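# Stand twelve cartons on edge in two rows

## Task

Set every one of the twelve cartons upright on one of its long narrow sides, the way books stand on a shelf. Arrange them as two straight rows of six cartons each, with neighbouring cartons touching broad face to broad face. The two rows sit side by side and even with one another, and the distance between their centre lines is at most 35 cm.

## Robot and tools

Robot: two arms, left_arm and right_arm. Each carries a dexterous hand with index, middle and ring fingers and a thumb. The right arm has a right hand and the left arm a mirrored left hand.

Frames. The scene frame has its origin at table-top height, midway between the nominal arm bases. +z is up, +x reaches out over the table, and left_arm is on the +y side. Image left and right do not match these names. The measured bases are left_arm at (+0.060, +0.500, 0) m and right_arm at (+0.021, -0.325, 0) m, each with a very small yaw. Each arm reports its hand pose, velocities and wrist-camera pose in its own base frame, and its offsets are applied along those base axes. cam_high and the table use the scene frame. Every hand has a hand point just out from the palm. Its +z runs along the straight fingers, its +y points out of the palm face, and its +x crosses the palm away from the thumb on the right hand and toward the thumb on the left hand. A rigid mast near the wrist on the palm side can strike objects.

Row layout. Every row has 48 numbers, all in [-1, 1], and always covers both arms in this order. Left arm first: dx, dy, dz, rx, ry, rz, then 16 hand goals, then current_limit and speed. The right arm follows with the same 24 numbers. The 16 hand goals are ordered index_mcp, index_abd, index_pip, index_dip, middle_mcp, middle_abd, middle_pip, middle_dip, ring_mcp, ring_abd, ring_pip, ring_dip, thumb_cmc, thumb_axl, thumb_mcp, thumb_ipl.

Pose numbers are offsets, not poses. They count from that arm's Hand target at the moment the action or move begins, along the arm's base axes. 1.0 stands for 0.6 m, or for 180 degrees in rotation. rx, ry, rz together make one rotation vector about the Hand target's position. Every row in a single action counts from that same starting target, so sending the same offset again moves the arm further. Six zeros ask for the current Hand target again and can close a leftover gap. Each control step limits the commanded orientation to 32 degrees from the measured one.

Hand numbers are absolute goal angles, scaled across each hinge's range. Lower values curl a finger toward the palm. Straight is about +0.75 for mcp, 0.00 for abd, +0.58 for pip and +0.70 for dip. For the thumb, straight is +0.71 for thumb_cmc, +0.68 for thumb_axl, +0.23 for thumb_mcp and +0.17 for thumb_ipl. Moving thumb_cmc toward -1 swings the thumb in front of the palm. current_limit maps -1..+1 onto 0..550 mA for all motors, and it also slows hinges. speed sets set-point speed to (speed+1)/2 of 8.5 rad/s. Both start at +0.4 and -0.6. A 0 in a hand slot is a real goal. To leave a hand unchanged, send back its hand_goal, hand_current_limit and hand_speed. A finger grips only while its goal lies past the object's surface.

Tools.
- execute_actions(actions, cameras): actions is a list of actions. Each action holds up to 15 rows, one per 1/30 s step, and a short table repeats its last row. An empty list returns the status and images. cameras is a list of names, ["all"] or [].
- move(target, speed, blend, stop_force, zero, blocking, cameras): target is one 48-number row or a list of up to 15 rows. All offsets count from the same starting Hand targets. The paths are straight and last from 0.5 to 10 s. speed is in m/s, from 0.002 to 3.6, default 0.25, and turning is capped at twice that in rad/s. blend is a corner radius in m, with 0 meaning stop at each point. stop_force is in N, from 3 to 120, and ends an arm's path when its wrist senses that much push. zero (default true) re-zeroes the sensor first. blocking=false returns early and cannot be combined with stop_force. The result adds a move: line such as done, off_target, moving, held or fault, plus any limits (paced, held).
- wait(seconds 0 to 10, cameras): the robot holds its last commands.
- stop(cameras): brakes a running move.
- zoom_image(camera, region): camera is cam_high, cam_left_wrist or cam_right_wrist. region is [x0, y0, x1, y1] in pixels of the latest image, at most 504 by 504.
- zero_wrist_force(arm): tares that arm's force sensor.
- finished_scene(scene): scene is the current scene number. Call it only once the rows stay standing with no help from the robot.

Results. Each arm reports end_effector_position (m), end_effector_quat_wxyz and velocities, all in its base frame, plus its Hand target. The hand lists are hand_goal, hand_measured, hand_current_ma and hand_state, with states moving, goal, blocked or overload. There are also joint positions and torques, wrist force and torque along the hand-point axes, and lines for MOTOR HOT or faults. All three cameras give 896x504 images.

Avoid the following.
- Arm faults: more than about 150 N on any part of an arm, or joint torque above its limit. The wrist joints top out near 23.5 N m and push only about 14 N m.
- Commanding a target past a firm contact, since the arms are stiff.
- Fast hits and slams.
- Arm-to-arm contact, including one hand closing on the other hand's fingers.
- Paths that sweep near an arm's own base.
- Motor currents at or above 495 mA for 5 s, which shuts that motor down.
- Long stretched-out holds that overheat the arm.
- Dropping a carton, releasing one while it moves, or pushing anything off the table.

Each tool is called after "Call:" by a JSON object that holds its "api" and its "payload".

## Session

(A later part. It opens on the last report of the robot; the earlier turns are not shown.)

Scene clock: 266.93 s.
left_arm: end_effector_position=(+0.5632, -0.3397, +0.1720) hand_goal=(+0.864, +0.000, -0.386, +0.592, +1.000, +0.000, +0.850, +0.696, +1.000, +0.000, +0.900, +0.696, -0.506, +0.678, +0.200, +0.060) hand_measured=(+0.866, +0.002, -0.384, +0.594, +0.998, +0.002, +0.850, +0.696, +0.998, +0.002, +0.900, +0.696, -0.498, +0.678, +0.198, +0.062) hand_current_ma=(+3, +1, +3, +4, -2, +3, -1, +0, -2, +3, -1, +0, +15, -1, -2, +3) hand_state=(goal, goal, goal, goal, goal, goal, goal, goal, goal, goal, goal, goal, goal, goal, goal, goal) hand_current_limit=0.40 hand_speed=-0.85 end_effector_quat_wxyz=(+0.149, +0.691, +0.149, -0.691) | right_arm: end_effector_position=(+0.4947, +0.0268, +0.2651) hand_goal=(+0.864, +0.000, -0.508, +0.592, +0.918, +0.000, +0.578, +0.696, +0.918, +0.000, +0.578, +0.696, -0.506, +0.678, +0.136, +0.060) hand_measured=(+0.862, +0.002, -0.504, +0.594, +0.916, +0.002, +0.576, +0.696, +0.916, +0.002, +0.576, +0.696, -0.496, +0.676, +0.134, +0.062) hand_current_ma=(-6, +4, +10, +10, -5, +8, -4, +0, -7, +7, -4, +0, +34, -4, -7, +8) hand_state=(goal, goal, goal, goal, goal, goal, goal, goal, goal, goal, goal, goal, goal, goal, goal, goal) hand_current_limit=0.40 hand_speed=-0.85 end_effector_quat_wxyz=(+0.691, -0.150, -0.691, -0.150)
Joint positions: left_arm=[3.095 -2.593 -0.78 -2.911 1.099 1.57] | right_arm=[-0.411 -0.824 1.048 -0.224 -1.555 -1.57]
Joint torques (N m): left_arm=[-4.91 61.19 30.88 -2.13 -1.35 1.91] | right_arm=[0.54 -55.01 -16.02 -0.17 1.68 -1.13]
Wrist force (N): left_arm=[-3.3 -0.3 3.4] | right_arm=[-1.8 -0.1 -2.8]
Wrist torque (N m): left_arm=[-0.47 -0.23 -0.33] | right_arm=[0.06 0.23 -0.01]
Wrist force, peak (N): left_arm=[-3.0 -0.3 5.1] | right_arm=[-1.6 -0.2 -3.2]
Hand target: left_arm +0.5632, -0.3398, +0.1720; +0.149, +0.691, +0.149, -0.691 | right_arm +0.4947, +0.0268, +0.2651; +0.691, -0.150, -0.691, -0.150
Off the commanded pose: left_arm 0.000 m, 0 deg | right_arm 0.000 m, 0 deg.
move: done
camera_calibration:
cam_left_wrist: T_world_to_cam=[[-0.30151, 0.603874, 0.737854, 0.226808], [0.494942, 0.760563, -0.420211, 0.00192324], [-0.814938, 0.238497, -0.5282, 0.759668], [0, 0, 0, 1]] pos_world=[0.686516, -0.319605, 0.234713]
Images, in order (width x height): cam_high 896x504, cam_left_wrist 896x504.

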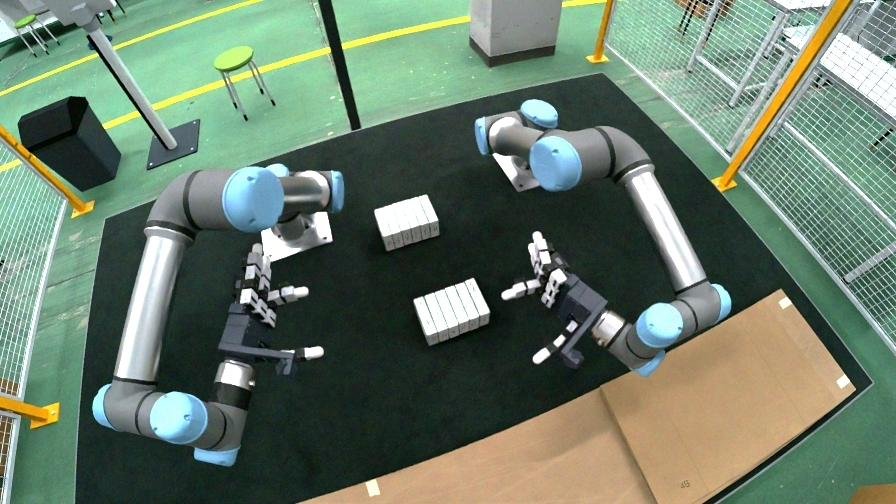

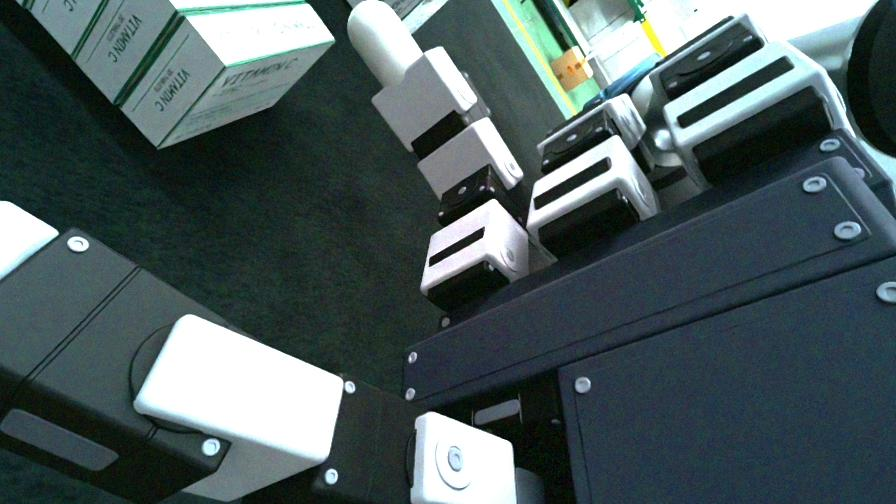

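Call:
{"api": "move", "payload": {"target": [0,0,-0.17,0,0,0,0.864,0,-0.387,0.592,1.0,0,0.85,0.696,1.0,0,0.9,0.696,-0.506,0.678,0.2,0.06,0.4,-0.85,0,0,0,0,0,0,0.864,0,-0.508,0.592,0.918,0,0.578,0.696,0.918,0,0.578,0.696,-0.506,0.678,0.136,0.06,0.4,-0.85], "speed": 0.1}}

Call:
{"api": "move", "payload": {"target": [0,-0.0267,0,0,0,0,0.864,0,-0.387,0.592,1.0,0,0.85,0.696,1.0,0,0.9,0.696,-0.506,0.678,0.2,0.06,0.4,-0.85,0,0,0,0,0,0,0.864,0,-0.508,0.592,0.918,0,0.578,0.696,0.918,0,0.578,0.696,-0.506,0.678,0.136,0.06,0.4,-0.85], "speed": 0.03, "stop_force": 4, "cameras": ["cam_left_wrist", "cam_high"]}}

Call:
{"api": "zoom_image", "payload": {"camera": "cam_high", "region": [430, 265, 510, 345]}}

Call:
{"api": "zoom_image", "payload": {"camera": "cam_left_wrist", "region": [100, 0, 504, 300]}}

Scene clock: 268.63 s.
left_arm: end_effector_position=(+0.5632, -0.3397, +0.0700) hand_goal=(+0.864, +0.000, -0.386, +0.592, +1.000, +0.000, +0.850, +0.696, +1.000, +0.000, +0.900, +0.696, -0.506, +0.678, +0.200, +0.060) hand_measured=(+0.866, +0.002, -0.384, +0.594, +0.998, +0.002, +0.850, +0.696, +0.998, +0.002, +0.900, +0.696, -0.498, +0.678, +0.198, +0.062) hand_current_ma=(+3, +1, +3, +4, -2, +3, -1, +0, -2, +3, -1, +0, +15, -1, -2, +3) hand_state=(goal, goal, goal, goal, goal, goal, goal, goal, goal, goal, goal, goal, goal, goal, goal, goal) hand_current_limit=0.40 hand_speed=-0.85 end_effector_quat_wxyz=(+0.149, +0.691, +0.149, -0.691) | right_arm: end_effector_position=(+0.4947, +0.0268, +0.2651) hand_goal=(+0.864, +0.000, -0.508, +0.592, +0.918, +0.000, +0.578, +0.696, +0.918, +0.000, +0.578, +0.696, -0.506, +0.678, +0.136, +0.060) hand_measured=(+0.862, +0.002, -0.504, +0.594, +0.916, +0.002, +0.576, +0.696, +0.916, +0.002, +0.576, +0.696, -0.496, +0.676, +0.134, +0.062) hand_current_ma=(-6, +4, +10, +10, -5, +8, -4, +0, -7, +7, -4, +0, +34, -4, -7, +8) hand_state=(goal, goal, goal, goal, goal, goal, goal, goal, goal, goal, goal, goal, goal, goal, goal, goal) hand_current_limit=0.40 hand_speed=-0.85 end_effector_quat_wxyz=(+0.691, -0.150, -0.691, -0.150)
Joint positions: left_arm=[3.095 -2.696 -0.848 -2.74 1.099 1.57] | right_arm=[-0.411 -0.824 1.048 -0.224 -1.555 -1.57]
Joint torques (N m): left_arm=[-6.76 71.66 31.42 -3.11 -0.27 -0.19] | right_arm=[1.5 -54.23 -16.96 -0.16 1.79 -1.23]
Wrist force (N): left_arm=[-3.7 -0.6 3.5] | right_arm=[-1.7 -0.2 -2.8]
Wrist torque (N m): left_arm=[-0.52 -0.21 -0.39] | right_arm=[0.05 0.22 0.00]
Wrist force, peak (N): left_arm=[-4.9 -0.5 3.4] | right_arm=[-1.8 -0.1 -3.2]
Hand target: left_arm +0.5632, -0.3398, +0.0700; +0.149, +0.691, +0.149, -0.691 | right_arm +0.4947, +0.0268, +0.2651; +0.691, -0.150, -0.691, -0.150
Off the commanded pose: left_arm 0.000 m, 0 deg | right_arm 0.000 m, 0 deg.
move: done

Scene clock: 270.23 s.
left_arm: end_effector_position=(+0.5632, -0.3558, +0.0700) hand_goal=(+0.864, +0.000, -0.386, +0.592, +1.000, +0.000, +0.850, +0.696, +1.000, +0.000, +0.900, +0.696, -0.506, +0.678, +0.200, +0.060) hand_measured=(+0.866, +0.002, -0.384, +0.594, +0.998, +0.002, +0.850, +0.696, +0.998, +0.002, +0.900, +0.696, -0.498, +0.678, +0.198, +0.062) hand_current_ma=(+3, +1, +3, +4, -2, +3, -1, +0, -2, +3, -1, +0, +15, -1, -2, +3) hand_state=(goal, goal, goal, goal, goal, goal, goal, goal, goal, goal, goal, goal, goal, goal, goal, goal) hand_current_limit=0.40 hand_speed=-0.85 end_effector_quat_wxyz=(+0.149, +0.691, +0.149, -0.691) | right_arm: end_effector_position=(+0.4947, +0.0268, +0.2651) hand_goal=(+0.864, +0.000, -0.508, +0.592, +0.918, +0.000, +0.578, +0.696, +0.918, +0.000, +0.578, +0.696, -0.506, +0.678, +0.136, +0.060) hand_measured=(+0.862, +0.002, -0.504, +0.594, +0.916, +0.002, +0.576, +0.696, +0.916, +0.002, +0.576, +0.696, -0.496, +0.676, +0.134, +0.062) hand_current_ma=(-6, +4, +10, +10, -5, +8, -4, +0, -7, +7, -4, +0, +34, -4, -7, +8) hand_state=(goal, goal, goal, goal, goal, goal, goal, goal, goal, goal, goal, goal, goal, goal, goal, goal) hand_current_limit=0.40 hand_speed=-0.85 end_effector_quat_wxyz=(+0.691, -0.150, -0.691, -0.150)
Joint positions: left_arm=[3.074 -2.706 -0.825 -2.752 1.078 1.57] | right_arm=[-0.411 -0.824 1.048 -0.224 -1.555 -1.57]
Joint torques (N m): left_arm=[8.49 72.35 10.55 -0.34 1.65 -1.43] | right_arm=[-0.16 -53.51 -16.22 -0.25 1.76 -1.34]
Wrist force (N): left_arm=[-3.6 -0.6 3.7] | right_arm=[-1.8 -0.3 -3.0]
Wrist torque (N m): left_arm=[-0.53 -0.19 -0.39] | right_arm=[0.06 0.25 -0.02]
Wrist force, peak (N): left_arm=[-3.8 -1.0 3.7] | right_arm=[-1.7 -0.2 -3.2]
Hand target: left_arm +0.5632, -0.3558, +0.0700; +0.149, +0.691, +0.149, -0.691 | right_arm +0.4947, +0.0268, +0.2651; +0.691, -0.150, -0.691, -0.150
Off the commanded pose: left_arm 0.000 m, 0 deg | right_arm 0.000 m, 0 deg.
move: done
camera_calibration:
cam_left_wrist: T_world_to_cam=[[-0.301616, 0.603864, 0.737818, 0.311732], [0.495003, 0.760568, -0.420129, -0.0287784], [-0.814862, 0.238505, -0.528314, 0.709626], [0, 0, 0, 1]] pos_world=[0.686516, -0.335605, 0.132813]
Images, in order (width x height): cam_high 896x504, cam_left_wrist 896x504.

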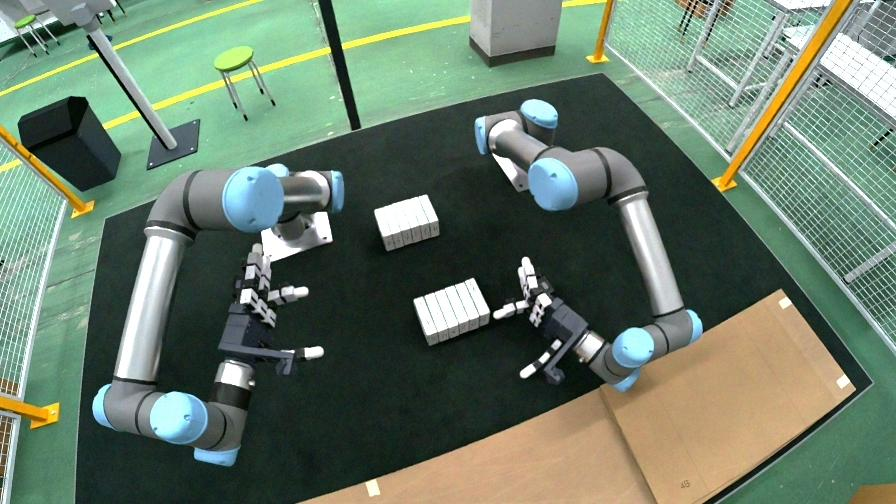

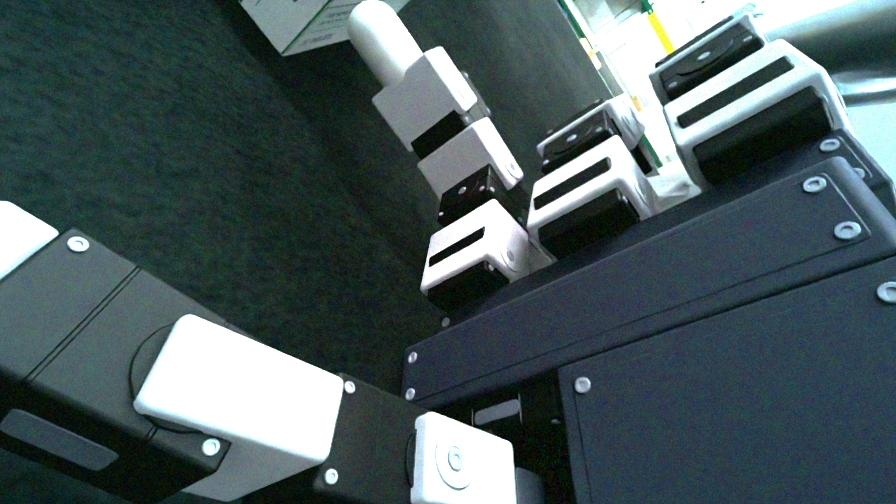

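Scaled by 6.300 from the camera's 896x504 image, which has a finer 1280x720 frame.

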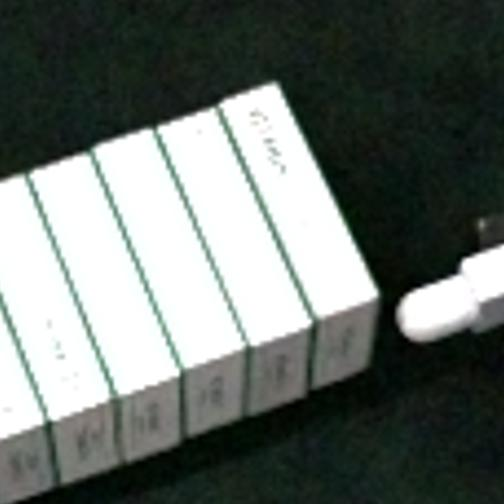

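Scaled by 1.248 from the camera's 896x504 image, which has a finer 1280x720 frame.

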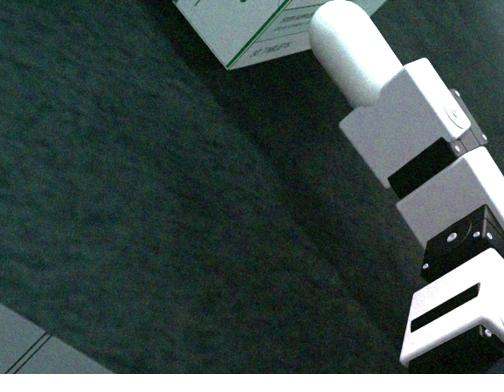

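Call:
{"api": "move", "payload": {"target": [[-0.035,0,0,0,0,0,0.864,0,-0.387,0.592,1.0,0,0.85,0.696,1.0,0,0.9,0.696,-0.506,0.678,0.2,0.06,0.4,-0.85,0,0,0,0,0,0,0.864,0,-0.508,0.592,0.918,0,0.578,0.696,0.918,0,0.578,0.696,-0.506,0.678,0.136,0.06,0.4,-0.85],[-0.035,-0.0133,0,0,0,0,0.864,0,-0.387,0.592,1.0,0,0.85,0.696,1.0,0,0.9,0.696,-0.506,0.678,0.2,0.06,0.4,-0.85,0,0,0,0,0,0,0.864,0,-0.508,0.592,0.918,0,0.578,0.696,0.918,0,0.578,0.696,-0.506,0.678,0.136,0.06,0.4,-0.85]], "speed": 0.03, "stop_force": 4, "cameras": ["cam_high"]}}

Call:
{"api": "zoom_image", "payload": {"camera": "cam_high", "region": [430, 265, 510, 345]}}

Scene clock: 272.73 s.
left_arm: end_effector_position=(+0.5422, -0.3638, +0.0700) hand_goal=(+0.864, +0.000, -0.386, +0.592, +1.000, +0.000, +0.850, +0.696, +1.000, +0.000, +0.900, +0.696, -0.506, +0.678, +0.200, +0.060) hand_measured=(+0.866, +0.002, -0.384, +0.594, +0.998, +0.002, +0.850, +0.696, +0.998, +0.002, +0.900, +0.696, -0.498, +0.678, +0.198, +0.062) hand_current_ma=(+3, +1, +3, +4, -2, +3, -1, +0, -2, +3, -1, +0, +15, -1, -2, +3) hand_state=(goal, goal, goal, goal, goal, goal, goal, goal, goal, goal, goal, goal, goal, goal, goal, goal) hand_current_limit=0.40 hand_speed=-0.85 end_effector_quat_wxyz=(+0.149, +0.691, +0.149, -0.691) | right_arm: end_effector_position=(+0.4947, +0.0268, +0.2651) hand_goal=(+0.864, +0.000, -0.508, +0.592, +0.918, +0.000, +0.578, +0.696, +0.918, +0.000, +0.578, +0.696, -0.506, +0.678, +0.136, +0.060) hand_measured=(+0.862, +0.002, -0.504, +0.594, +0.916, +0.002, +0.576, +0.696, +0.916, +0.002, +0.576, +0.696, -0.496, +0.676, +0.134, +0.062) hand_current_ma=(-6, +4, +10, +10, -5, +8, -4, +0, -7, +7, -4, +0, +34, -4, -7, +8) hand_state=(goal, goal, goal, goal, goal, goal, goal, goal, goal, goal, goal, goal, goal, goal, goal, goal) hand_current_limit=0.40 hand_speed=-0.85 end_effector_quat_wxyz=(+0.691, -0.150, -0.691, -0.150)
Joint positions: left_arm=[3.061 -2.654 -0.933 -2.696 1.065 1.57] | right_arm=[-0.411 -0.824 1.048 -0.224 -1.555 -1.57]
Joint torques (N m): left_arm=[8.45 71 10.04 -0.3 1.58 -1.7] | right_arm=[0.31 -53.87 -17.54 -0.17 1.61 -1.14]
Wrist force (N): left_arm=[-3.5 -0.5 3.4] | right_arm=[-1.6 -0.2 -3.0]
Wrist torque (N m): left_arm=[-0.50 -0.24 -0.38] | right_arm=[0.07 0.22 0.00]
Wrist force, peak (N): left_arm=[-3.4 -1.2 3.9] | right_arm=[-2.0 -0.4 -3.1]
Hand target: left_arm +0.5422, -0.3638, +0.0700; +0.149, +0.691, +0.149, -0.691 | right_arm +0.4947, +0.0268, +0.2651; +0.691, -0.150, -0.691, -0.150
Off the commanded pose: left_arm 0.000 m, 0 deg | right_arm 0.000 m, 0 deg.
move: done
Images, in order (width x height): cam_high 896x504.

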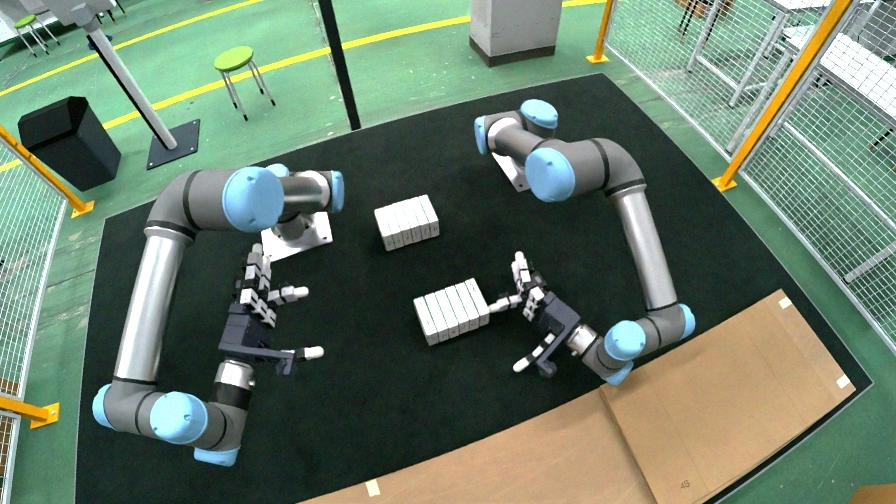

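Scaled by 6.300 from the camera's 896x504 image, which has a finer 1280x720 frame.

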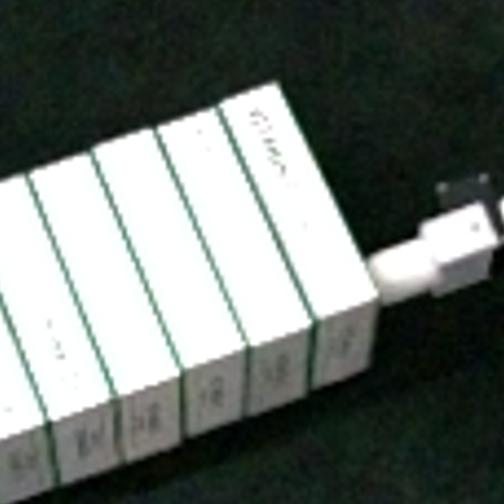

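Call:
{"api": "move", "payload": {"target": [0,-0.005,0,0,0,0,0.864,0,-0.387,0.592,1.0,0,0.85,0.696,1.0,0,0.9,0.696,-0.506,0.678,0.2,0.06,0.4,-0.85,0,0,0,0,0,0,0.864,0,-0.508,0.592,0.918,0,0.578,0.696,0.918,0,0.578,0.696,-0.506,0.678,0.136,0.06,0.4,-0.85], "speed": 0.03, "stop_force": 4, "cameras": ["cam_high"]}}

Call:
{"api": "zoom_image", "payload": {"camera": "cam_high", "region": [450, 285, 500, 335]}}

Scene clock: 273.97 s.
left_arm: end_effector_position=(+0.5422, -0.3668, +0.0701) hand_goal=(+0.864, +0.000, -0.386, +0.592, +1.000, +0.000, +0.850, +0.696, +1.000, +0.000, +0.900, +0.696, -0.506, +0.678, +0.200, +0.060) hand_measured=(+0.866, +0.002, -0.386, +0.594, +0.998, +0.002, +0.850, +0.696, +0.998, +0.002, +0.900, +0.696, -0.498, +0.678, +0.198, +0.062) hand_current_ma=(+4, +1, +1, +1, -2, +3, -1, +0, -2, +3, -1, +0, +15, -1, -2, +3) hand_state=(goal, goal, goal, goal, goal, goal, goal, goal, goal, goal, goal, goal, goal, goal, goal, goal) hand_current_limit=0.40 hand_speed=-0.85 end_effector_quat_wxyz=(+0.149, +0.691, +0.149, -0.691) | right_arm: end_effector_position=(+0.4947, +0.0268, +0.2651) hand_goal=(+0.864, +0.000, -0.508, +0.592, +0.918, +0.000, +0.578, +0.696, +0.918, +0.000, +0.578, +0.696, -0.506, +0.678, +0.136, +0.060) hand_measured=(+0.862, +0.002, -0.504, +0.594, +0.916, +0.002, +0.576, +0.696, +0.916, +0.002, +0.576, +0.696, -0.496, +0.676, +0.134, +0.062) hand_current_ma=(-6, +4, +10, +10, -5, +8, -4, +0, -7, +7, -4, +0, +34, -4, -7, +8) hand_state=(goal, goal, goal, goal, goal, goal, goal, goal, goal, goal, goal, goal, goal, goal, goal, goal) hand_current_limit=0.40 hand_speed=-0.85 end_effector_quat_wxyz=(+0.691, -0.150, -0.691, -0.150)
Joint positions: left_arm=[3.057 -2.657 -0.928 -2.699 1.061 1.57] | right_arm=[-0.411 -0.824 1.048 -0.224 -1.555 -1.57]
Joint torques (N m): left_arm=[3.47 55.66 17.44 -1.31 1.4 -1.73] | right_arm=[-0.6 -53.11 -16.76 -0.27 1.77 -1.22]
Wrist force (N): left_arm=[-3.6 -1.4 3.1] | right_arm=[-1.5 -0.1 -3.0]
Wrist torque (N m): left_arm=[-0.48 -0.24 -0.40] | right_arm=[0.08 0.21 0.01]
Wrist force, peak (N): left_arm=[-3.7 -0.5 3.7] | right_arm=[-1.9 -0.2 -3.2]
Hand target: left_arm +0.5422, -0.3668, +0.0700; +0.149, +0.691, +0.149, -0.691 | right_arm +0.4947, +0.0268, +0.2651; +0.691, -0.150, -0.691, -0.150
Off the commanded pose: left_arm 0.000 m, 0 deg | right_arm 0.000 m, 0 deg.
move: done
Images, in order (width x height): cam_high 896x504.

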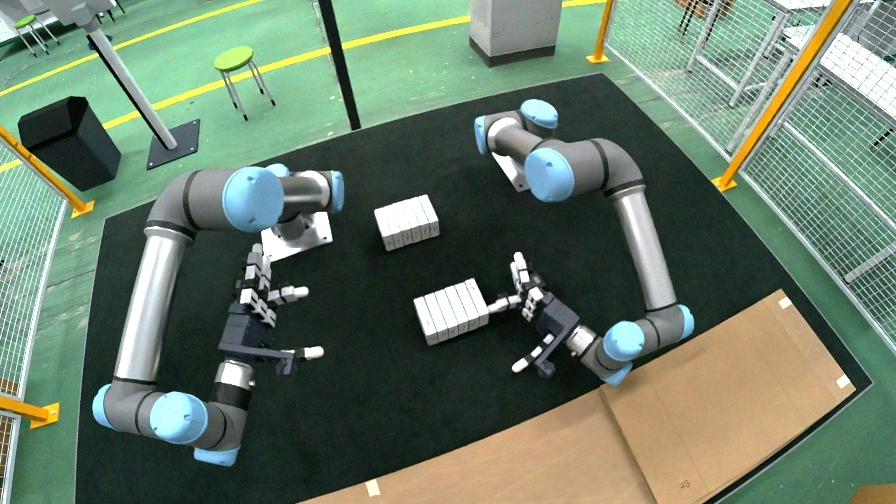

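Scaled by 10.080 from the camera's 896x504 image, which has a finer 1280x720 frame.

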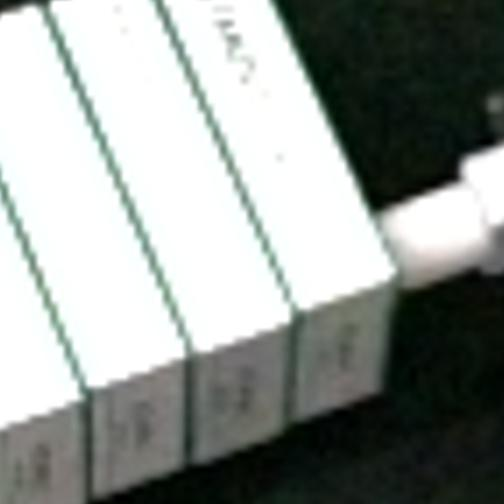

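Call:
{"api": "move", "payload": {"target": [[0,0.03,0,0,0,0,0.864,0,-0.387,0.592,1.0,0,0.85,0.696,1.0,0,0.9,0.696,-0.506,0.678,0.2,0.06,0.4,-0.85,0,0,0,0,0,0,0.864,0,-0.508,0.592,0.918,0,0.578,0.696,0.918,0,0.578,0.696,-0.506,0.678,0.136,0.06,0.4,-0.85],[0,0.04,0.2,0,0,0,0.864,0,-0.387,0.592,1.0,0,0.85,0.696,1.0,0,0.9,0.696,-0.506,0.678,0.2,0.06,0.4,-0.85,0,0,0,0,0,0,0.864,0,-0.508,0.592,0.918,0,0.578,0.696,0.918,0,0.578,0.696,-0.506,0.678,0.136,0.06,0.4,-0.85]], "speed": 0.12, "cameras": ["cam_high"]}}

Call:
{"api": "zoom_image", "payload": {"camera": "cam_high", "region": [405, 270, 495, 350]}}

Call:
{"api": "zoom_image", "payload": {"camera": "cam_high", "region": [370, 185, 450, 255]}}

Scene clock: 277.13 s.
left_arm: end_effector_position=(+0.5423, -0.3427, +0.1901) hand_goal=(+0.864, +0.000, -0.386, +0.592, +1.000, +0.000, +0.850, +0.696, +1.000, +0.000, +0.900, +0.696, -0.506, +0.678, +0.200, +0.060) hand_measured=(+0.866, +0.002, -0.386, +0.594, +0.998, +0.002, +0.850, +0.696, +0.998, +0.002, +0.900, +0.696, -0.498, +0.678, +0.198, +0.062) hand_current_ma=(+3, +1, +0, +1, -2, +3, -1, +0, -2, +3, -1, +0, +15, -1, -2, +3) hand_state=(goal, goal, goal, goal, goal, goal, goal, goal, goal, goal, goal, goal, goal, goal, goal, goal) hand_current_limit=0.40 hand_speed=-0.85 end_effector_quat_wxyz=(+0.149, +0.691, +0.149, -0.691) | right_arm: end_effector_position=(+0.4947, +0.0268, +0.2651) hand_goal=(+0.864, +0.000, -0.508, +0.592, +0.918, +0.000, +0.578, +0.696, +0.918, +0.000, +0.578, +0.696, -0.506, +0.678, +0.136, +0.060) hand_measured=(+0.862, +0.002, -0.504, +0.594, +0.916, +0.002, +0.576, +0.696, +0.916, +0.002, +0.576, +0.696, -0.496, +0.676, +0.134, +0.062) hand_current_ma=(-6, +4, +10, +10, -5, +8, -4, +0, -7, +7, -4, +0, +34, -4, -7, +8) hand_state=(goal, goal, goal, goal, goal, goal, goal, goal, goal, goal, goal, goal, goal, goal, goal, goal) hand_current_limit=0.40 hand_speed=-0.85 end_effector_quat_wxyz=(+0.691, -0.150, -0.691, -0.150)
Joint positions: left_arm=[3.09 -2.517 -0.879 -2.887 1.094 1.57] | right_arm=[-0.411 -0.824 1.048 -0.224 -1.555 -1.57]
Joint torques (N m): left_arm=[-1.19 51.73 11.88 -1.43 0.57 -0.65] | right_arm=[-0.06 -53.79 -17.49 -0.2 1.77 -1.12]
Wrist force (N): left_arm=[-3.4 -0.2 3.5] | right_arm=[-1.7 -0.2 -2.9]
Wrist torque (N m): left_arm=[-0.47 -0.21 -0.38] | right_arm=[0.06 0.23 -0.01]
Wrist force, peak (N): left_arm=[-4.5 -0.5 3.2] | right_arm=[-1.9 -0.3 -3.1]
Hand target: left_arm +0.5422, -0.3428, +0.1900; +0.149, +0.691, +0.149, -0.691 | right_arm +0.4947, +0.0268, +0.2651; +0.691, -0.150, -0.691, -0.150
Off the commanded pose: left_arm 0.000 m, 0 deg | right_arm 0.000 m, 0 deg.
move: done
Images, in order (width x height): cam_high 896x504.

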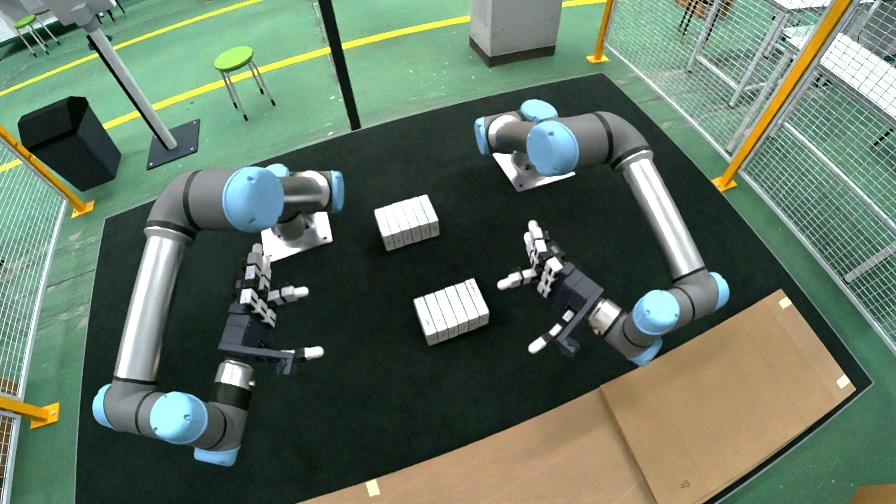

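Scaled by 5.600 from the camera's 896x504 image, which has a finer 1280x720 frame.

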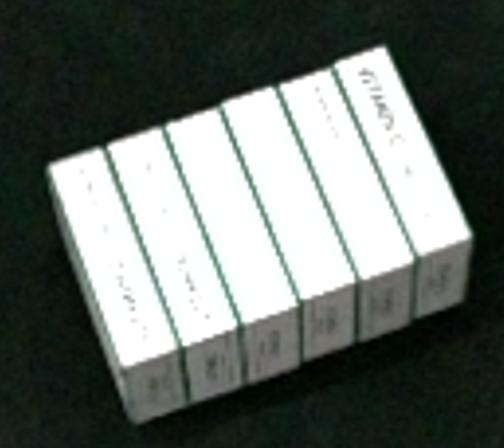

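Scaled by 6.300 from the camera's 896x504 image, which has a finer 1280x720 frame.

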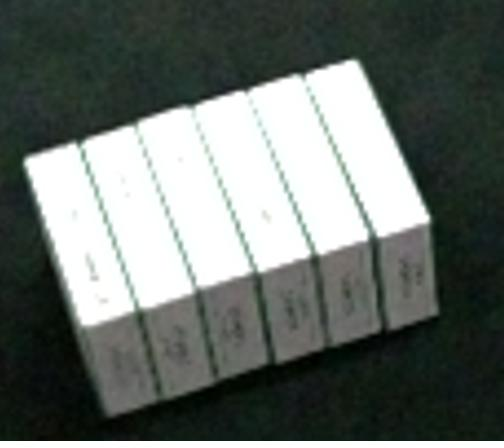

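Call:
{"api": "move", "payload": {"target": [-0.143,0.071,0.217,0.106,-0.492,-0.107,0.75,0,0.58,0.70,0.75,0,0.58,0.70,0.75,0,0.58,0.70,-0.506,0.678,0.2,0.06,0.4,-0.6,0,0,0,0,0,0,0.864,0,-0.508,0.592,0.918,0,0.578,0.696,0.918,0,0.578,0.696,-0.506,0.678,0.136,0.06,0.4,-0.85], "speed": 0.35, "cameras": ["cam_high","cam_left_wrist"]}}

Scene clock: 282.03 s.
left_arm: end_effector_position=(+0.4564, -0.3002, +0.3202) hand_goal=(+0.750, +0.000, +0.580, +0.700, +0.750, +0.000, +0.580, +0.700, +0.750, +0.000, +0.580, +0.700, -0.506, +0.678, +0.200, +0.060) hand_measured=(+0.752, +0.002, +0.578, +0.698, +0.752, +0.002, +0.582, +0.698, +0.752, +0.002, +0.582, +0.698, -0.504, +0.678, +0.198, +0.060) hand_current_ma=(+2, +2, -4, -4, +1, +3, +3, -4, +1, +3, +4, -4, +2, -1, -4, +1) hand_state=(goal, goal, goal, goal, goal, goal, goal, goal, goal, goal, goal, goal, goal, goal, goal, goal) hand_current_limit=0.40 hand_speed=-0.60 end_effector_quat_wxyz=(-0.001, +1.000, -0.001, +0.000) | right_arm: end_effector_position=(+0.4947, +0.0268, +0.2651) hand_goal=(+0.864, +0.000, -0.508, +0.592, +0.918, +0.000, +0.578, +0.696, +0.918, +0.000, +0.578, +0.696, -0.506, +0.678, +0.136, +0.060) hand_measured=(+0.862, +0.002, -0.504, +0.594, +0.916, +0.002, +0.576, +0.696, +0.916, +0.002, +0.576, +0.696, -0.496, +0.676, +0.134, +0.062) hand_current_ma=(-6, +4, +10, +10, -5, +8, -4, +0, -7, +7, -4, +0, +34, -4, -7, +8) hand_state=(goal, goal, goal, goal, goal, goal, goal, goal, goal, goal, goal, goal, goal, goal, goal, goal) hand_current_limit=0.40 hand_speed=-0.85 end_effector_quat_wxyz=(+0.691, -0.150, -0.691, -0.150)
Joint positions: left_arm=[2.959 -1.513 -1.723 -1.477 1.572 1.39] | right_arm=[-0.411 -0.824 1.048 -0.224 -1.555 -1.57]
Joint torques (N m): left_arm=[8.39 26.78 29.79 3.46 0.12 -1.88] | right_arm=[-0.63 -53.19 -17.98 0.02 1.7 -1.08]
Wrist force (N): left_arm=[-0.3 -0.1 -0.1] | right_arm=[-1.9 -0.4 -3.1]
Wrist torque (N m): left_arm=[-0.06 0.00 -0.07] | right_arm=[0.04 0.27 -0.03]
Wrist force, peak (N): left_arm=[-3.7 -0.6 3.6] | right_arm=[-1.8 -0.2 -3.2]
Hand target: left_arm +0.4564, -0.3002, +0.3202; -0.001, +1.000, -0.001, +0.000 | right_arm +0.4947, +0.0268, +0.2651; +0.691, -0.150, -0.691, -0.150
Off the commanded pose: left_arm 0.000 m, 0 deg | right_arm 0.000 m, 0 deg.
move: done
camera_calibration:
cam_left_wrist: T_world_to_cam=[[-0.736279, 0.676223, -0.024799, 0.525621], [0.421216, 0.486692, 0.765316, -0.341151], [0.529594, 0.55304, -0.643177, 0.259119], [0, 0, 0, 1]] pos_world=[0.393475, -0.332704, 0.440782]
Images, in order (width x height): cam_high 896x504, cam_left_wrist 896x504.

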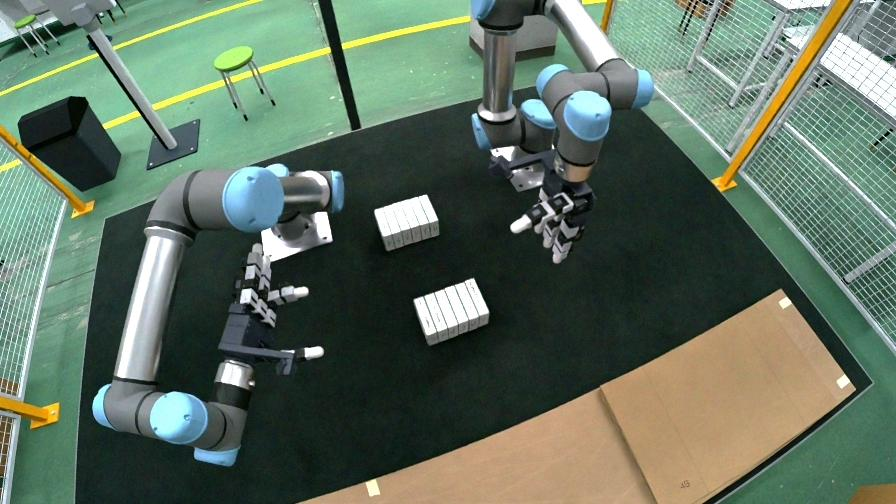

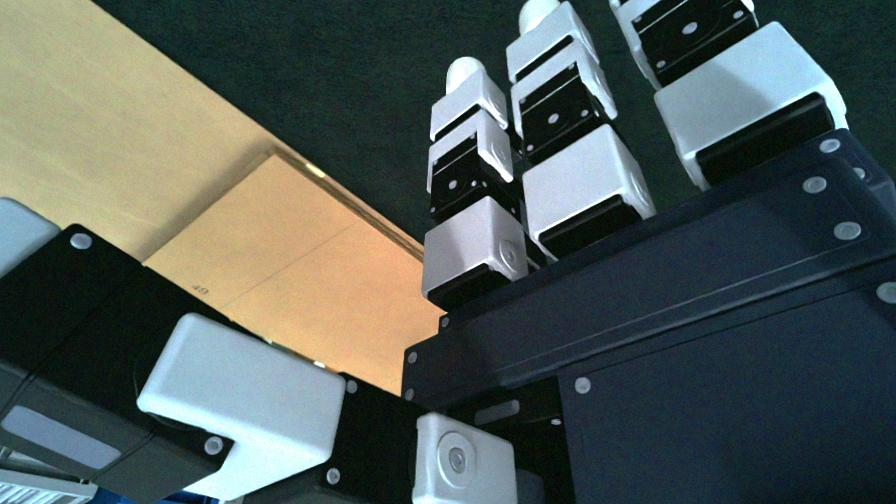

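Call:
{"api": "move", "payload": {"target": [[0,-0.16,0,0,0,0,0.75,0,0.58,0.70,0.75,0,0.58,0.70,0.75,0,0.58,0.70,-0.506,0.678,0.2,0.06,0.4,-0.6,0,0,0,0,0,0,0.864,0,-0.508,0.592,0.918,0,0.578,0.696,0.918,0,0.578,0.696,-0.506,0.678,0.136,0.06,0.4,-0.85],[0,-0.16,-0.267,0,0,0,0.75,0,0.58,0.70,0.75,0,0.58,0.70,0.75,0,0.58,0.70,-0.506,0.678,0.2,0.06,0.4,-0.6,0,0,0,0,0,0,0.864,0,-0.508,0.592,0.918,0,0.578,0.696,0.918,0,0.578,0.696,-0.506,0.678,0.136,0.06,0.4,-0.85]], "speed": 0.12, "cameras": ["cam_high"]}}

Call:
{"api": "zoom_image", "payload": {"camera": "cam_high", "region": [370, 230, 530, 350]}}

Scene clock: 285.53 s.
left_arm: end_effector_position=(+0.4564, -0.3961, +0.1600) hand_goal=(+0.750, +0.000, +0.580, +0.700, +0.750, +0.000, +0.580, +0.700, +0.750, +0.000, +0.580, +0.700, -0.506, +0.678, +0.200, +0.060) hand_measured=(+0.750, +0.002, +0.578, +0.698, +0.750, +0.002, +0.582, +0.698, +0.750, +0.002, +0.582, +0.698, -0.504, +0.678, +0.198, +0.060) hand_current_ma=(+0, +2, -4, -4, +0, +3, +3, -4, +0, +3, +3, -4, +2, -1, -5, +1) hand_state=(goal, goal, goal, goal, goal, goal, goal, goal, goal, goal, goal, goal, goal, goal, goal, goal) hand_current_limit=0.40 hand_speed=-0.60 end_effector_quat_wxyz=(-0.001, +1.000, -0.001, +0.000) | right_arm: end_effector_position=(+0.4947, +0.0268, +0.2651) hand_goal=(+0.864, +0.000, -0.508, +0.592, +0.918, +0.000, +0.578, +0.696, +0.918, +0.000, +0.578, +0.696, -0.506, +0.678, +0.136, +0.060) hand_measured=(+0.862, +0.002, -0.504, +0.594, +0.916, +0.002, +0.576, +0.696, +0.916, +0.002, +0.576, +0.696, -0.496, +0.676, +0.134, +0.062) hand_current_ma=(-6, +4, +10, +10, -5, +8, -4, +0, -7, +7, -4, +0, +34, -4, -7, +8) hand_state=(goal, goal, goal, goal, goal, goal, goal, goal, goal, goal, goal, goal, goal, goal, goal, goal) hand_current_limit=0.40 hand_speed=-0.85 end_effector_quat_wxyz=(+0.691, -0.150, -0.691, -0.150)
Joint positions: left_arm=[2.771 -1.748 -1.903 -1.062 1.572 1.202] | right_arm=[-0.411 -0.824 1.048 -0.224 -1.555 -1.57]
Joint torques (N m): left_arm=[-8.06 37.88 30.72 3.11 -1.28 -1.85] | right_arm=[-2.14 -53.13 -19.29 -0.3 1.61 -1.18]
Wrist force (N): left_arm=[-0.4 -0.1 0.2] | right_arm=[-1.8 -0.2 -3.0]
Wrist torque (N m): left_arm=[-0.08 0.04 -0.03] | right_arm=[0.07 0.24 -0.01]
Wrist force, peak (N): left_arm=[-0.4 1.8 0.0] | right_arm=[-1.7 -0.2 -3.3]
Hand target: left_arm +0.4564, -0.3962, +0.1600; -0.001, +1.000, -0.001, +0.000 | right_arm +0.4947, +0.0268, +0.2651; +0.691, -0.150, -0.691, -0.150
Off the commanded pose: left_arm 0.000 m, 0 deg | right_arm 0.000 m, 0 deg.
move: done
Images, in order (width x height): cam_high 896x504.

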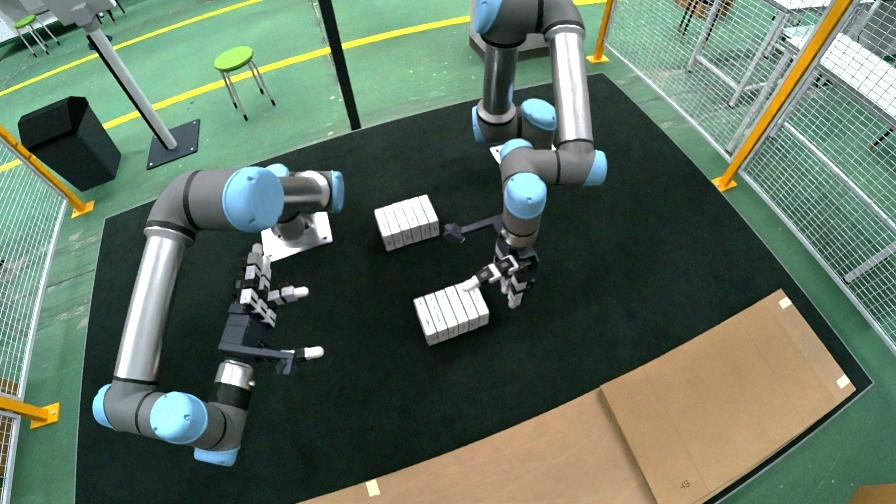

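Scaled by 3.150 from the camera's 896x504 image, which has a finer 1280x720 frame.

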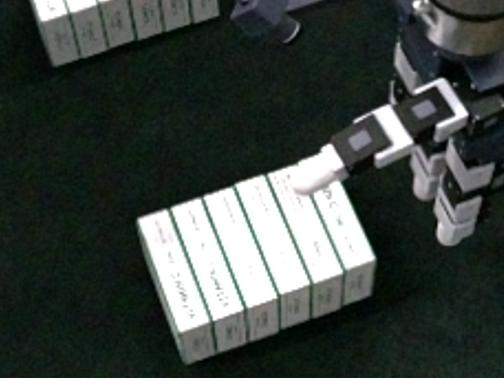

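Call:
{"api": "move", "payload": {"target": [0,-0.0863,0,0,0,0,0.75,0,0.58,0.70,0.75,0,0.58,0.70,0.75,0,0.58,0.70,-0.506,0.678,0.2,0.06,0.4,-0.6,0,0,0,0,0,0,0.864,0,-0.508,0.592,0.918,0,0.578,0.696,0.918,0,0.578,0.696,-0.506,0.678,0.136,0.06,0.4,-0.85], "speed": 0.08}}

Call:
{"api": "move", "payload": {"target": [0,-0.0267,0,0,0,0,0.75,0,0.58,0.70,0.75,0,0.58,0.70,0.75,0,0.58,0.70,-0.506,0.678,0.2,0.06,0.4,-0.6,0,0,0,0,0,0,0.864,0,-0.508,0.592,0.918,0,0.578,0.696,0.918,0,0.578,0.696,-0.506,0.678,0.136,0.06,0.4,-0.85], "speed": 0.02, "stop_force": 12, "cameras": ["cam_high"]}}

Call:
{"api": "zoom_image", "payload": {"camera": "cam_high", "region": [405, 270, 495, 350]}}

Scene clock: 286.87 s.
left_arm: end_effector_position=(+0.4564, -0.4480, +0.1600) hand_goal=(+0.750, +0.000, +0.580, +0.700, +0.750, +0.000, +0.580, +0.700, +0.750, +0.000, +0.580, +0.700, -0.506, +0.678, +0.200, +0.060) hand_measured=(+0.750, +0.002, +0.578, +0.698, +0.750, +0.002, +0.582, +0.698, +0.750, +0.002, +0.582, +0.698, -0.504, +0.678, +0.198, +0.060) hand_current_ma=(+0, +2, -4, -4, +0, +3, +3, -4, +0, +3, +3, -4, +2, -1, -5, +1) hand_state=(goal, goal, goal, goal, goal, goal, goal, goal, goal, goal, goal, goal, goal, goal, goal, goal) hand_current_limit=0.40 hand_speed=-0.60 end_effector_quat_wxyz=(-0.001, +1.000, -0.001, +0.000) end_effector_velocity=(+0.000, +0.003, +0.000) end_effector_angular_velocity=(+0.001, +0.000, -0.001) | right_arm: end_effector_position=(+0.4947, +0.0268, +0.2651) hand_goal=(+0.864, +0.000, -0.508, +0.592, +0.918, +0.000, +0.578, +0.696, +0.918, +0.000, +0.578, +0.696, -0.506, +0.678, +0.136, +0.060) hand_measured=(+0.862, +0.002, -0.504, +0.594, +0.916, +0.002, +0.576, +0.696, +0.916, +0.002, +0.576, +0.696, -0.496, +0.676, +0.134, +0.062) hand_current_ma=(-6, +4, +10, +10, -5, +8, -4, +0, -7, +7, -4, +0, +34, -4, -7, +8) hand_state=(goal, goal, goal, goal, goal, goal, goal, goal, goal, goal, goal, goal, goal, goal, goal, goal) hand_current_limit=0.40 hand_speed=-0.85 end_effector_quat_wxyz=(+0.691, -0.150, -0.691, -0.150)
Joint positions: left_arm=[2.682 -1.819 -1.813 -1.081 1.572 1.113] | right_arm=[-0.411 -0.824 1.048 -0.224 -1.555 -1.57]
Joint velocities: left_arm=[0.005 0.003 -0.004 0.001 0.001 0.005] | right_arm=[within noise]
Joint torques (N m): left_arm=[8.33 44.24 15.47 3.52 0.41 1.94] | right_arm=[-1.67 -53.04 -18.53 -0.15 1.69 -0.99]
Wrist force (N): left_arm=[-0.6 0.0 0.2] | right_arm=[-1.7 -0.1 -2.9]
Wrist torque (N m): left_arm=[-0.06 0.07 0.00] | right_arm=[0.09 0.23 -0.01]
Wrist force, peak (N): left_arm=[-0.8 1.0 0.2] | right_arm=[-2.0 -0.3 -3.0]
Hand target: left_arm +0.4564, -0.4479, +0.1600; -0.001, +1.000, -0.001, +0.000 | right_arm +0.4947, +0.0268, +0.2651; +0.691, -0.150, -0.691, -0.150
Off the commanded pose: left_arm 0.000 m, 0 deg | right_arm 0.000 m, 0 deg.
move: done

Scene clock: 288.70 s.
left_arm: end_effector_position=(+0.4564, -0.4640, +0.1600) hand_goal=(+0.750, +0.000, +0.580, +0.700, +0.750, +0.000, +0.580, +0.700, +0.750, +0.000, +0.580, +0.700, -0.506, +0.678, +0.200, +0.060) hand_measured=(+0.752, +0.002, +0.580, +0.698, +0.754, +0.002, +0.582, +0.698, +0.756, +0.002, +0.584, +0.700, -0.504, +0.678, +0.198, +0.060) hand_current_ma=(+4, +2, +0, -2, +7, +2, +3, -2, +13, +2, +4, -1, +2, -1, -5, +1) hand_state=(goal, goal, goal, goal, goal, goal, goal, goal, goal, goal, goal, goal, goal, goal, goal, goal) hand_current_limit=0.40 hand_speed=-0.60 end_effector_quat_wxyz=(-0.001, +1.000, -0.001, +0.000) | right_arm: end_effector_position=(+0.4947, +0.0268, +0.2651) hand_goal=(+0.864, +0.000, -0.508, +0.592, +0.918, +0.000, +0.578, +0.696, +0.918, +0.000, +0.578, +0.696, -0.506, +0.678, +0.136, +0.060) hand_measured=(+0.862, +0.002, -0.504, +0.594, +0.916, +0.002, +0.576, +0.696, +0.916, +0.002, +0.576, +0.696, -0.496, +0.676, +0.134, +0.062) hand_current_ma=(-6, +4, +10, +10, -5, +8, -4, +0, -7, +7, -4, +0, +34, -4, -7, +8) hand_state=(goal, goal, goal, goal, goal, goal, goal, goal, goal, goal, goal, goal, goal, goal, goal, goal) hand_current_limit=0.40 hand_speed=-0.85 end_effector_quat_wxyz=(+0.691, -0.150, -0.691, -0.150)
Joint positions: left_arm=[2.657 -1.841 -1.784 -1.088 1.572 1.087] | right_arm=[-0.411 -0.824 1.048 -0.224 -1.555 -1.57]
Joint torques (N m): left_arm=[7.71 45.96 14.22 3.41 -0.12 1.96] | right_arm=[-2.14 -53.1 -18.71 -0.08 1.61 -1.19]
Wrist force (N): left_arm=[-0.7 -0.5 0.2] | right_arm=[-1.8 -0.3 -2.9]
Wrist torque (N m): left_arm=[-0.02 0.11 0.04] | right_arm=[0.05 0.24 -0.02]
Wrist force, peak (N): left_arm=[-0.7 -1.7 -0.7] | right_arm=[-1.7 -0.2 -3.2]
Hand target: left_arm +0.4564, -0.4640, +0.1600; -0.001, +1.000, -0.001, +0.000 | right_arm +0.4947, +0.0268, +0.2651; +0.691, -0.150, -0.691, -0.150
Off the commanded pose: left_arm 0.000 m, 0 deg | right_arm 0.000 m, 0 deg.
move: done
Images, in order (width x height): cam_high 896x504.

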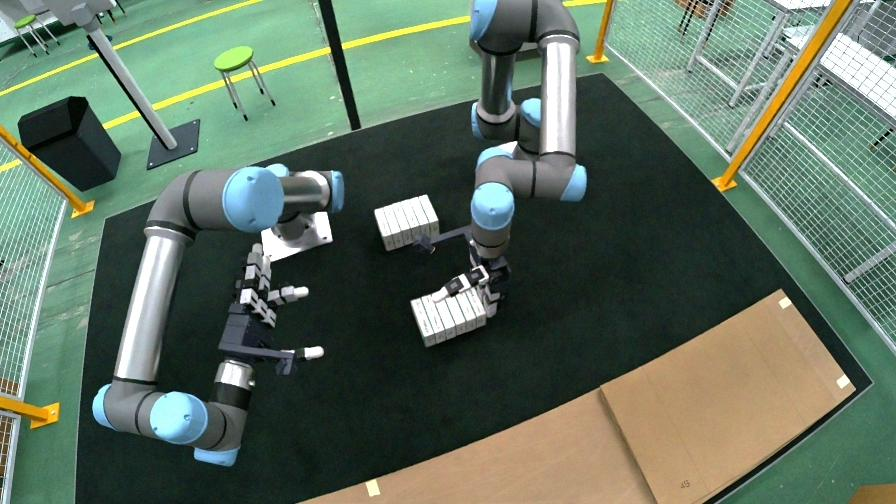

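Scaled by 5.600 from the camera's 896x504 image, which has a finer 1280x720 frame.

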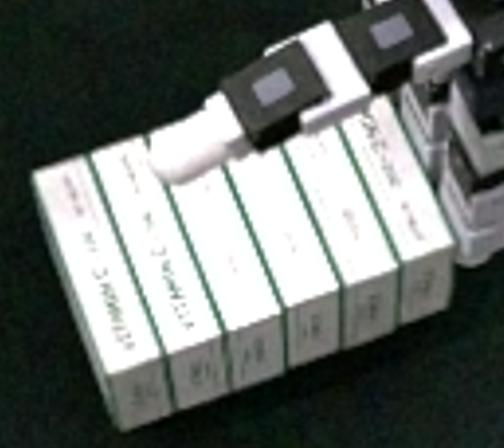

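Call:
{"api": "move", "payload": {"target": [0,-0.0185,0,0,0,0,0.75,0,0.58,0.70,0.75,0,0.58,0.70,0.75,0,0.58,0.70,-0.506,0.678,0.2,0.06,0.4,-0.6,0,0,0,0,0,0,0.864,0,-0.508,0.592,0.918,0,0.578,0.696,0.918,0,0.578,0.696,-0.506,0.678,0.136,0.06,0.4,-0.85], "speed": 0.02, "stop_force": 12, "cameras": ["cam_high"]}}

Call:
{"api": "zoom_image", "payload": {"camera": "cam_high", "region": [405, 270, 495, 350]}}

Call:
{"api": "zoom_image", "payload": {"camera": "cam_high", "region": [360, 180, 510, 350]}}

Scene clock: 290.50 s.
left_arm: end_effector_position=(+0.4564, -0.4751, +0.1600) hand_goal=(+0.750, +0.000, +0.580, +0.700, +0.750, +0.000, +0.580, +0.700, +0.750, +0.000, +0.580, +0.700, -0.506, +0.678, +0.200, +0.060) hand_measured=(+0.754, +0.002, +0.580, +0.698, +0.754, +0.002, +0.582, +0.698, +0.756, +0.002, +0.584, +0.700, -0.504, +0.678, +0.198, +0.060) hand_current_ma=(+6, +2, +1, -2, +8, +2, +3, -2, +13, +2, +4, -1, +2, -1, -5, +1) hand_state=(goal, goal, goal, goal, goal, goal, goal, goal, goal, goal, goal, goal, goal, goal, goal, goal) hand_current_limit=0.40 hand_speed=-0.60 end_effector_quat_wxyz=(-0.001, +1.000, -0.001, +0.000) | right_arm: end_effector_position=(+0.4947, +0.0268, +0.2651) hand_goal=(+0.864, +0.000, -0.508, +0.592, +0.918, +0.000, +0.578, +0.696, +0.918, +0.000, +0.578, +0.696, -0.506, +0.678, +0.136, +0.060) hand_measured=(+0.862, +0.002, -0.504, +0.594, +0.916, +0.002, +0.576, +0.696, +0.916, +0.002, +0.576, +0.696, -0.496, +0.676, +0.134, +0.062) hand_current_ma=(-6, +4, +10, +10, -5, +8, -4, +0, -7, +7, -4, +0, +34, -4, -7, +8) hand_state=(goal, goal, goal, goal, goal, goal, goal, goal, goal, goal, goal, goal, goal, goal, goal, goal) hand_current_limit=0.40 hand_speed=-0.85 end_effector_quat_wxyz=(+0.691, -0.150, -0.691, -0.150)
Joint positions: left_arm=[2.639 -1.857 -1.762 -1.093 1.572 1.07] | right_arm=[-0.411 -0.824 1.048 -0.224 -1.555 -1.57]
Joint torques (N m): left_arm=[7.68 46.48 14.8 3.54 -1.64 1.95] | right_arm=[-2.77 -52.4 -18.81 -0.08 1.51 -1.06]
Wrist force (N): left_arm=[-0.6 -0.5 0.0] | right_arm=[-1.7 -0.2 -3.2]
Wrist torque (N m): left_arm=[0.01 0.12 0.05] | right_arm=[0.09 0.24 -0.01]
Wrist force, peak (N): left_arm=[-0.6 -1.9 -0.4] | right_arm=[-1.8 -0.2 -3.3]
Hand target: left_arm +0.4564, -0.4751, +0.1600; -0.001, +1.000, -0.001, +0.000 | right_arm +0.4947, +0.0268, +0.2651; +0.691, -0.150, -0.691, -0.150
Off the commanded pose: left_arm 0.000 m, 0 deg | right_arm 0.000 m, 0 deg.
move: done
Images, in order (width x height): cam_high 896x504.

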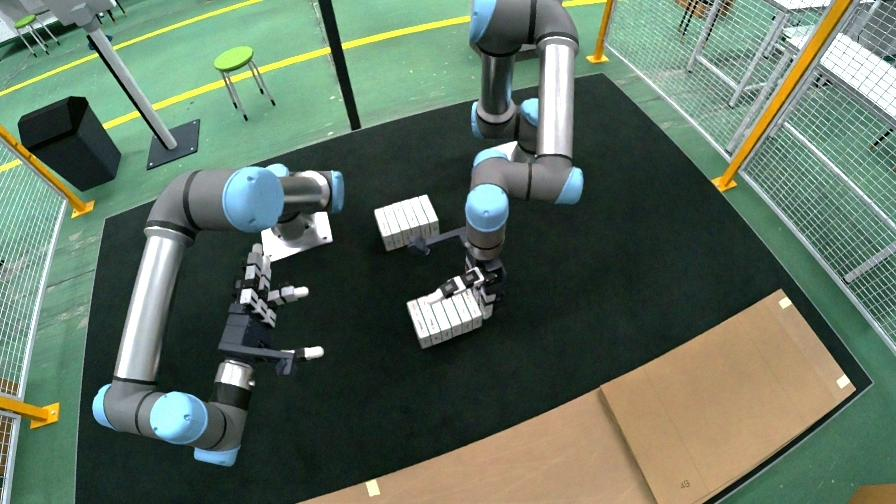

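Scaled by 5.600 from the camera's 896x504 image, which has a finer 1280x720 frame.

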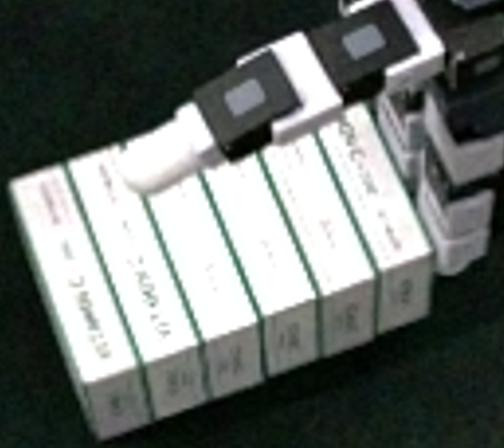

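Scaled by 2.965 from the camera's 896x504 image, which has a finer 1280x720 frame.

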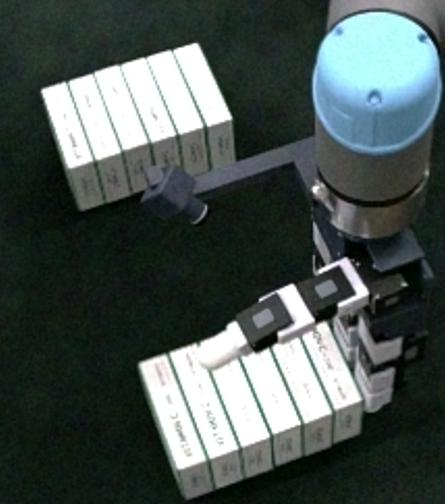

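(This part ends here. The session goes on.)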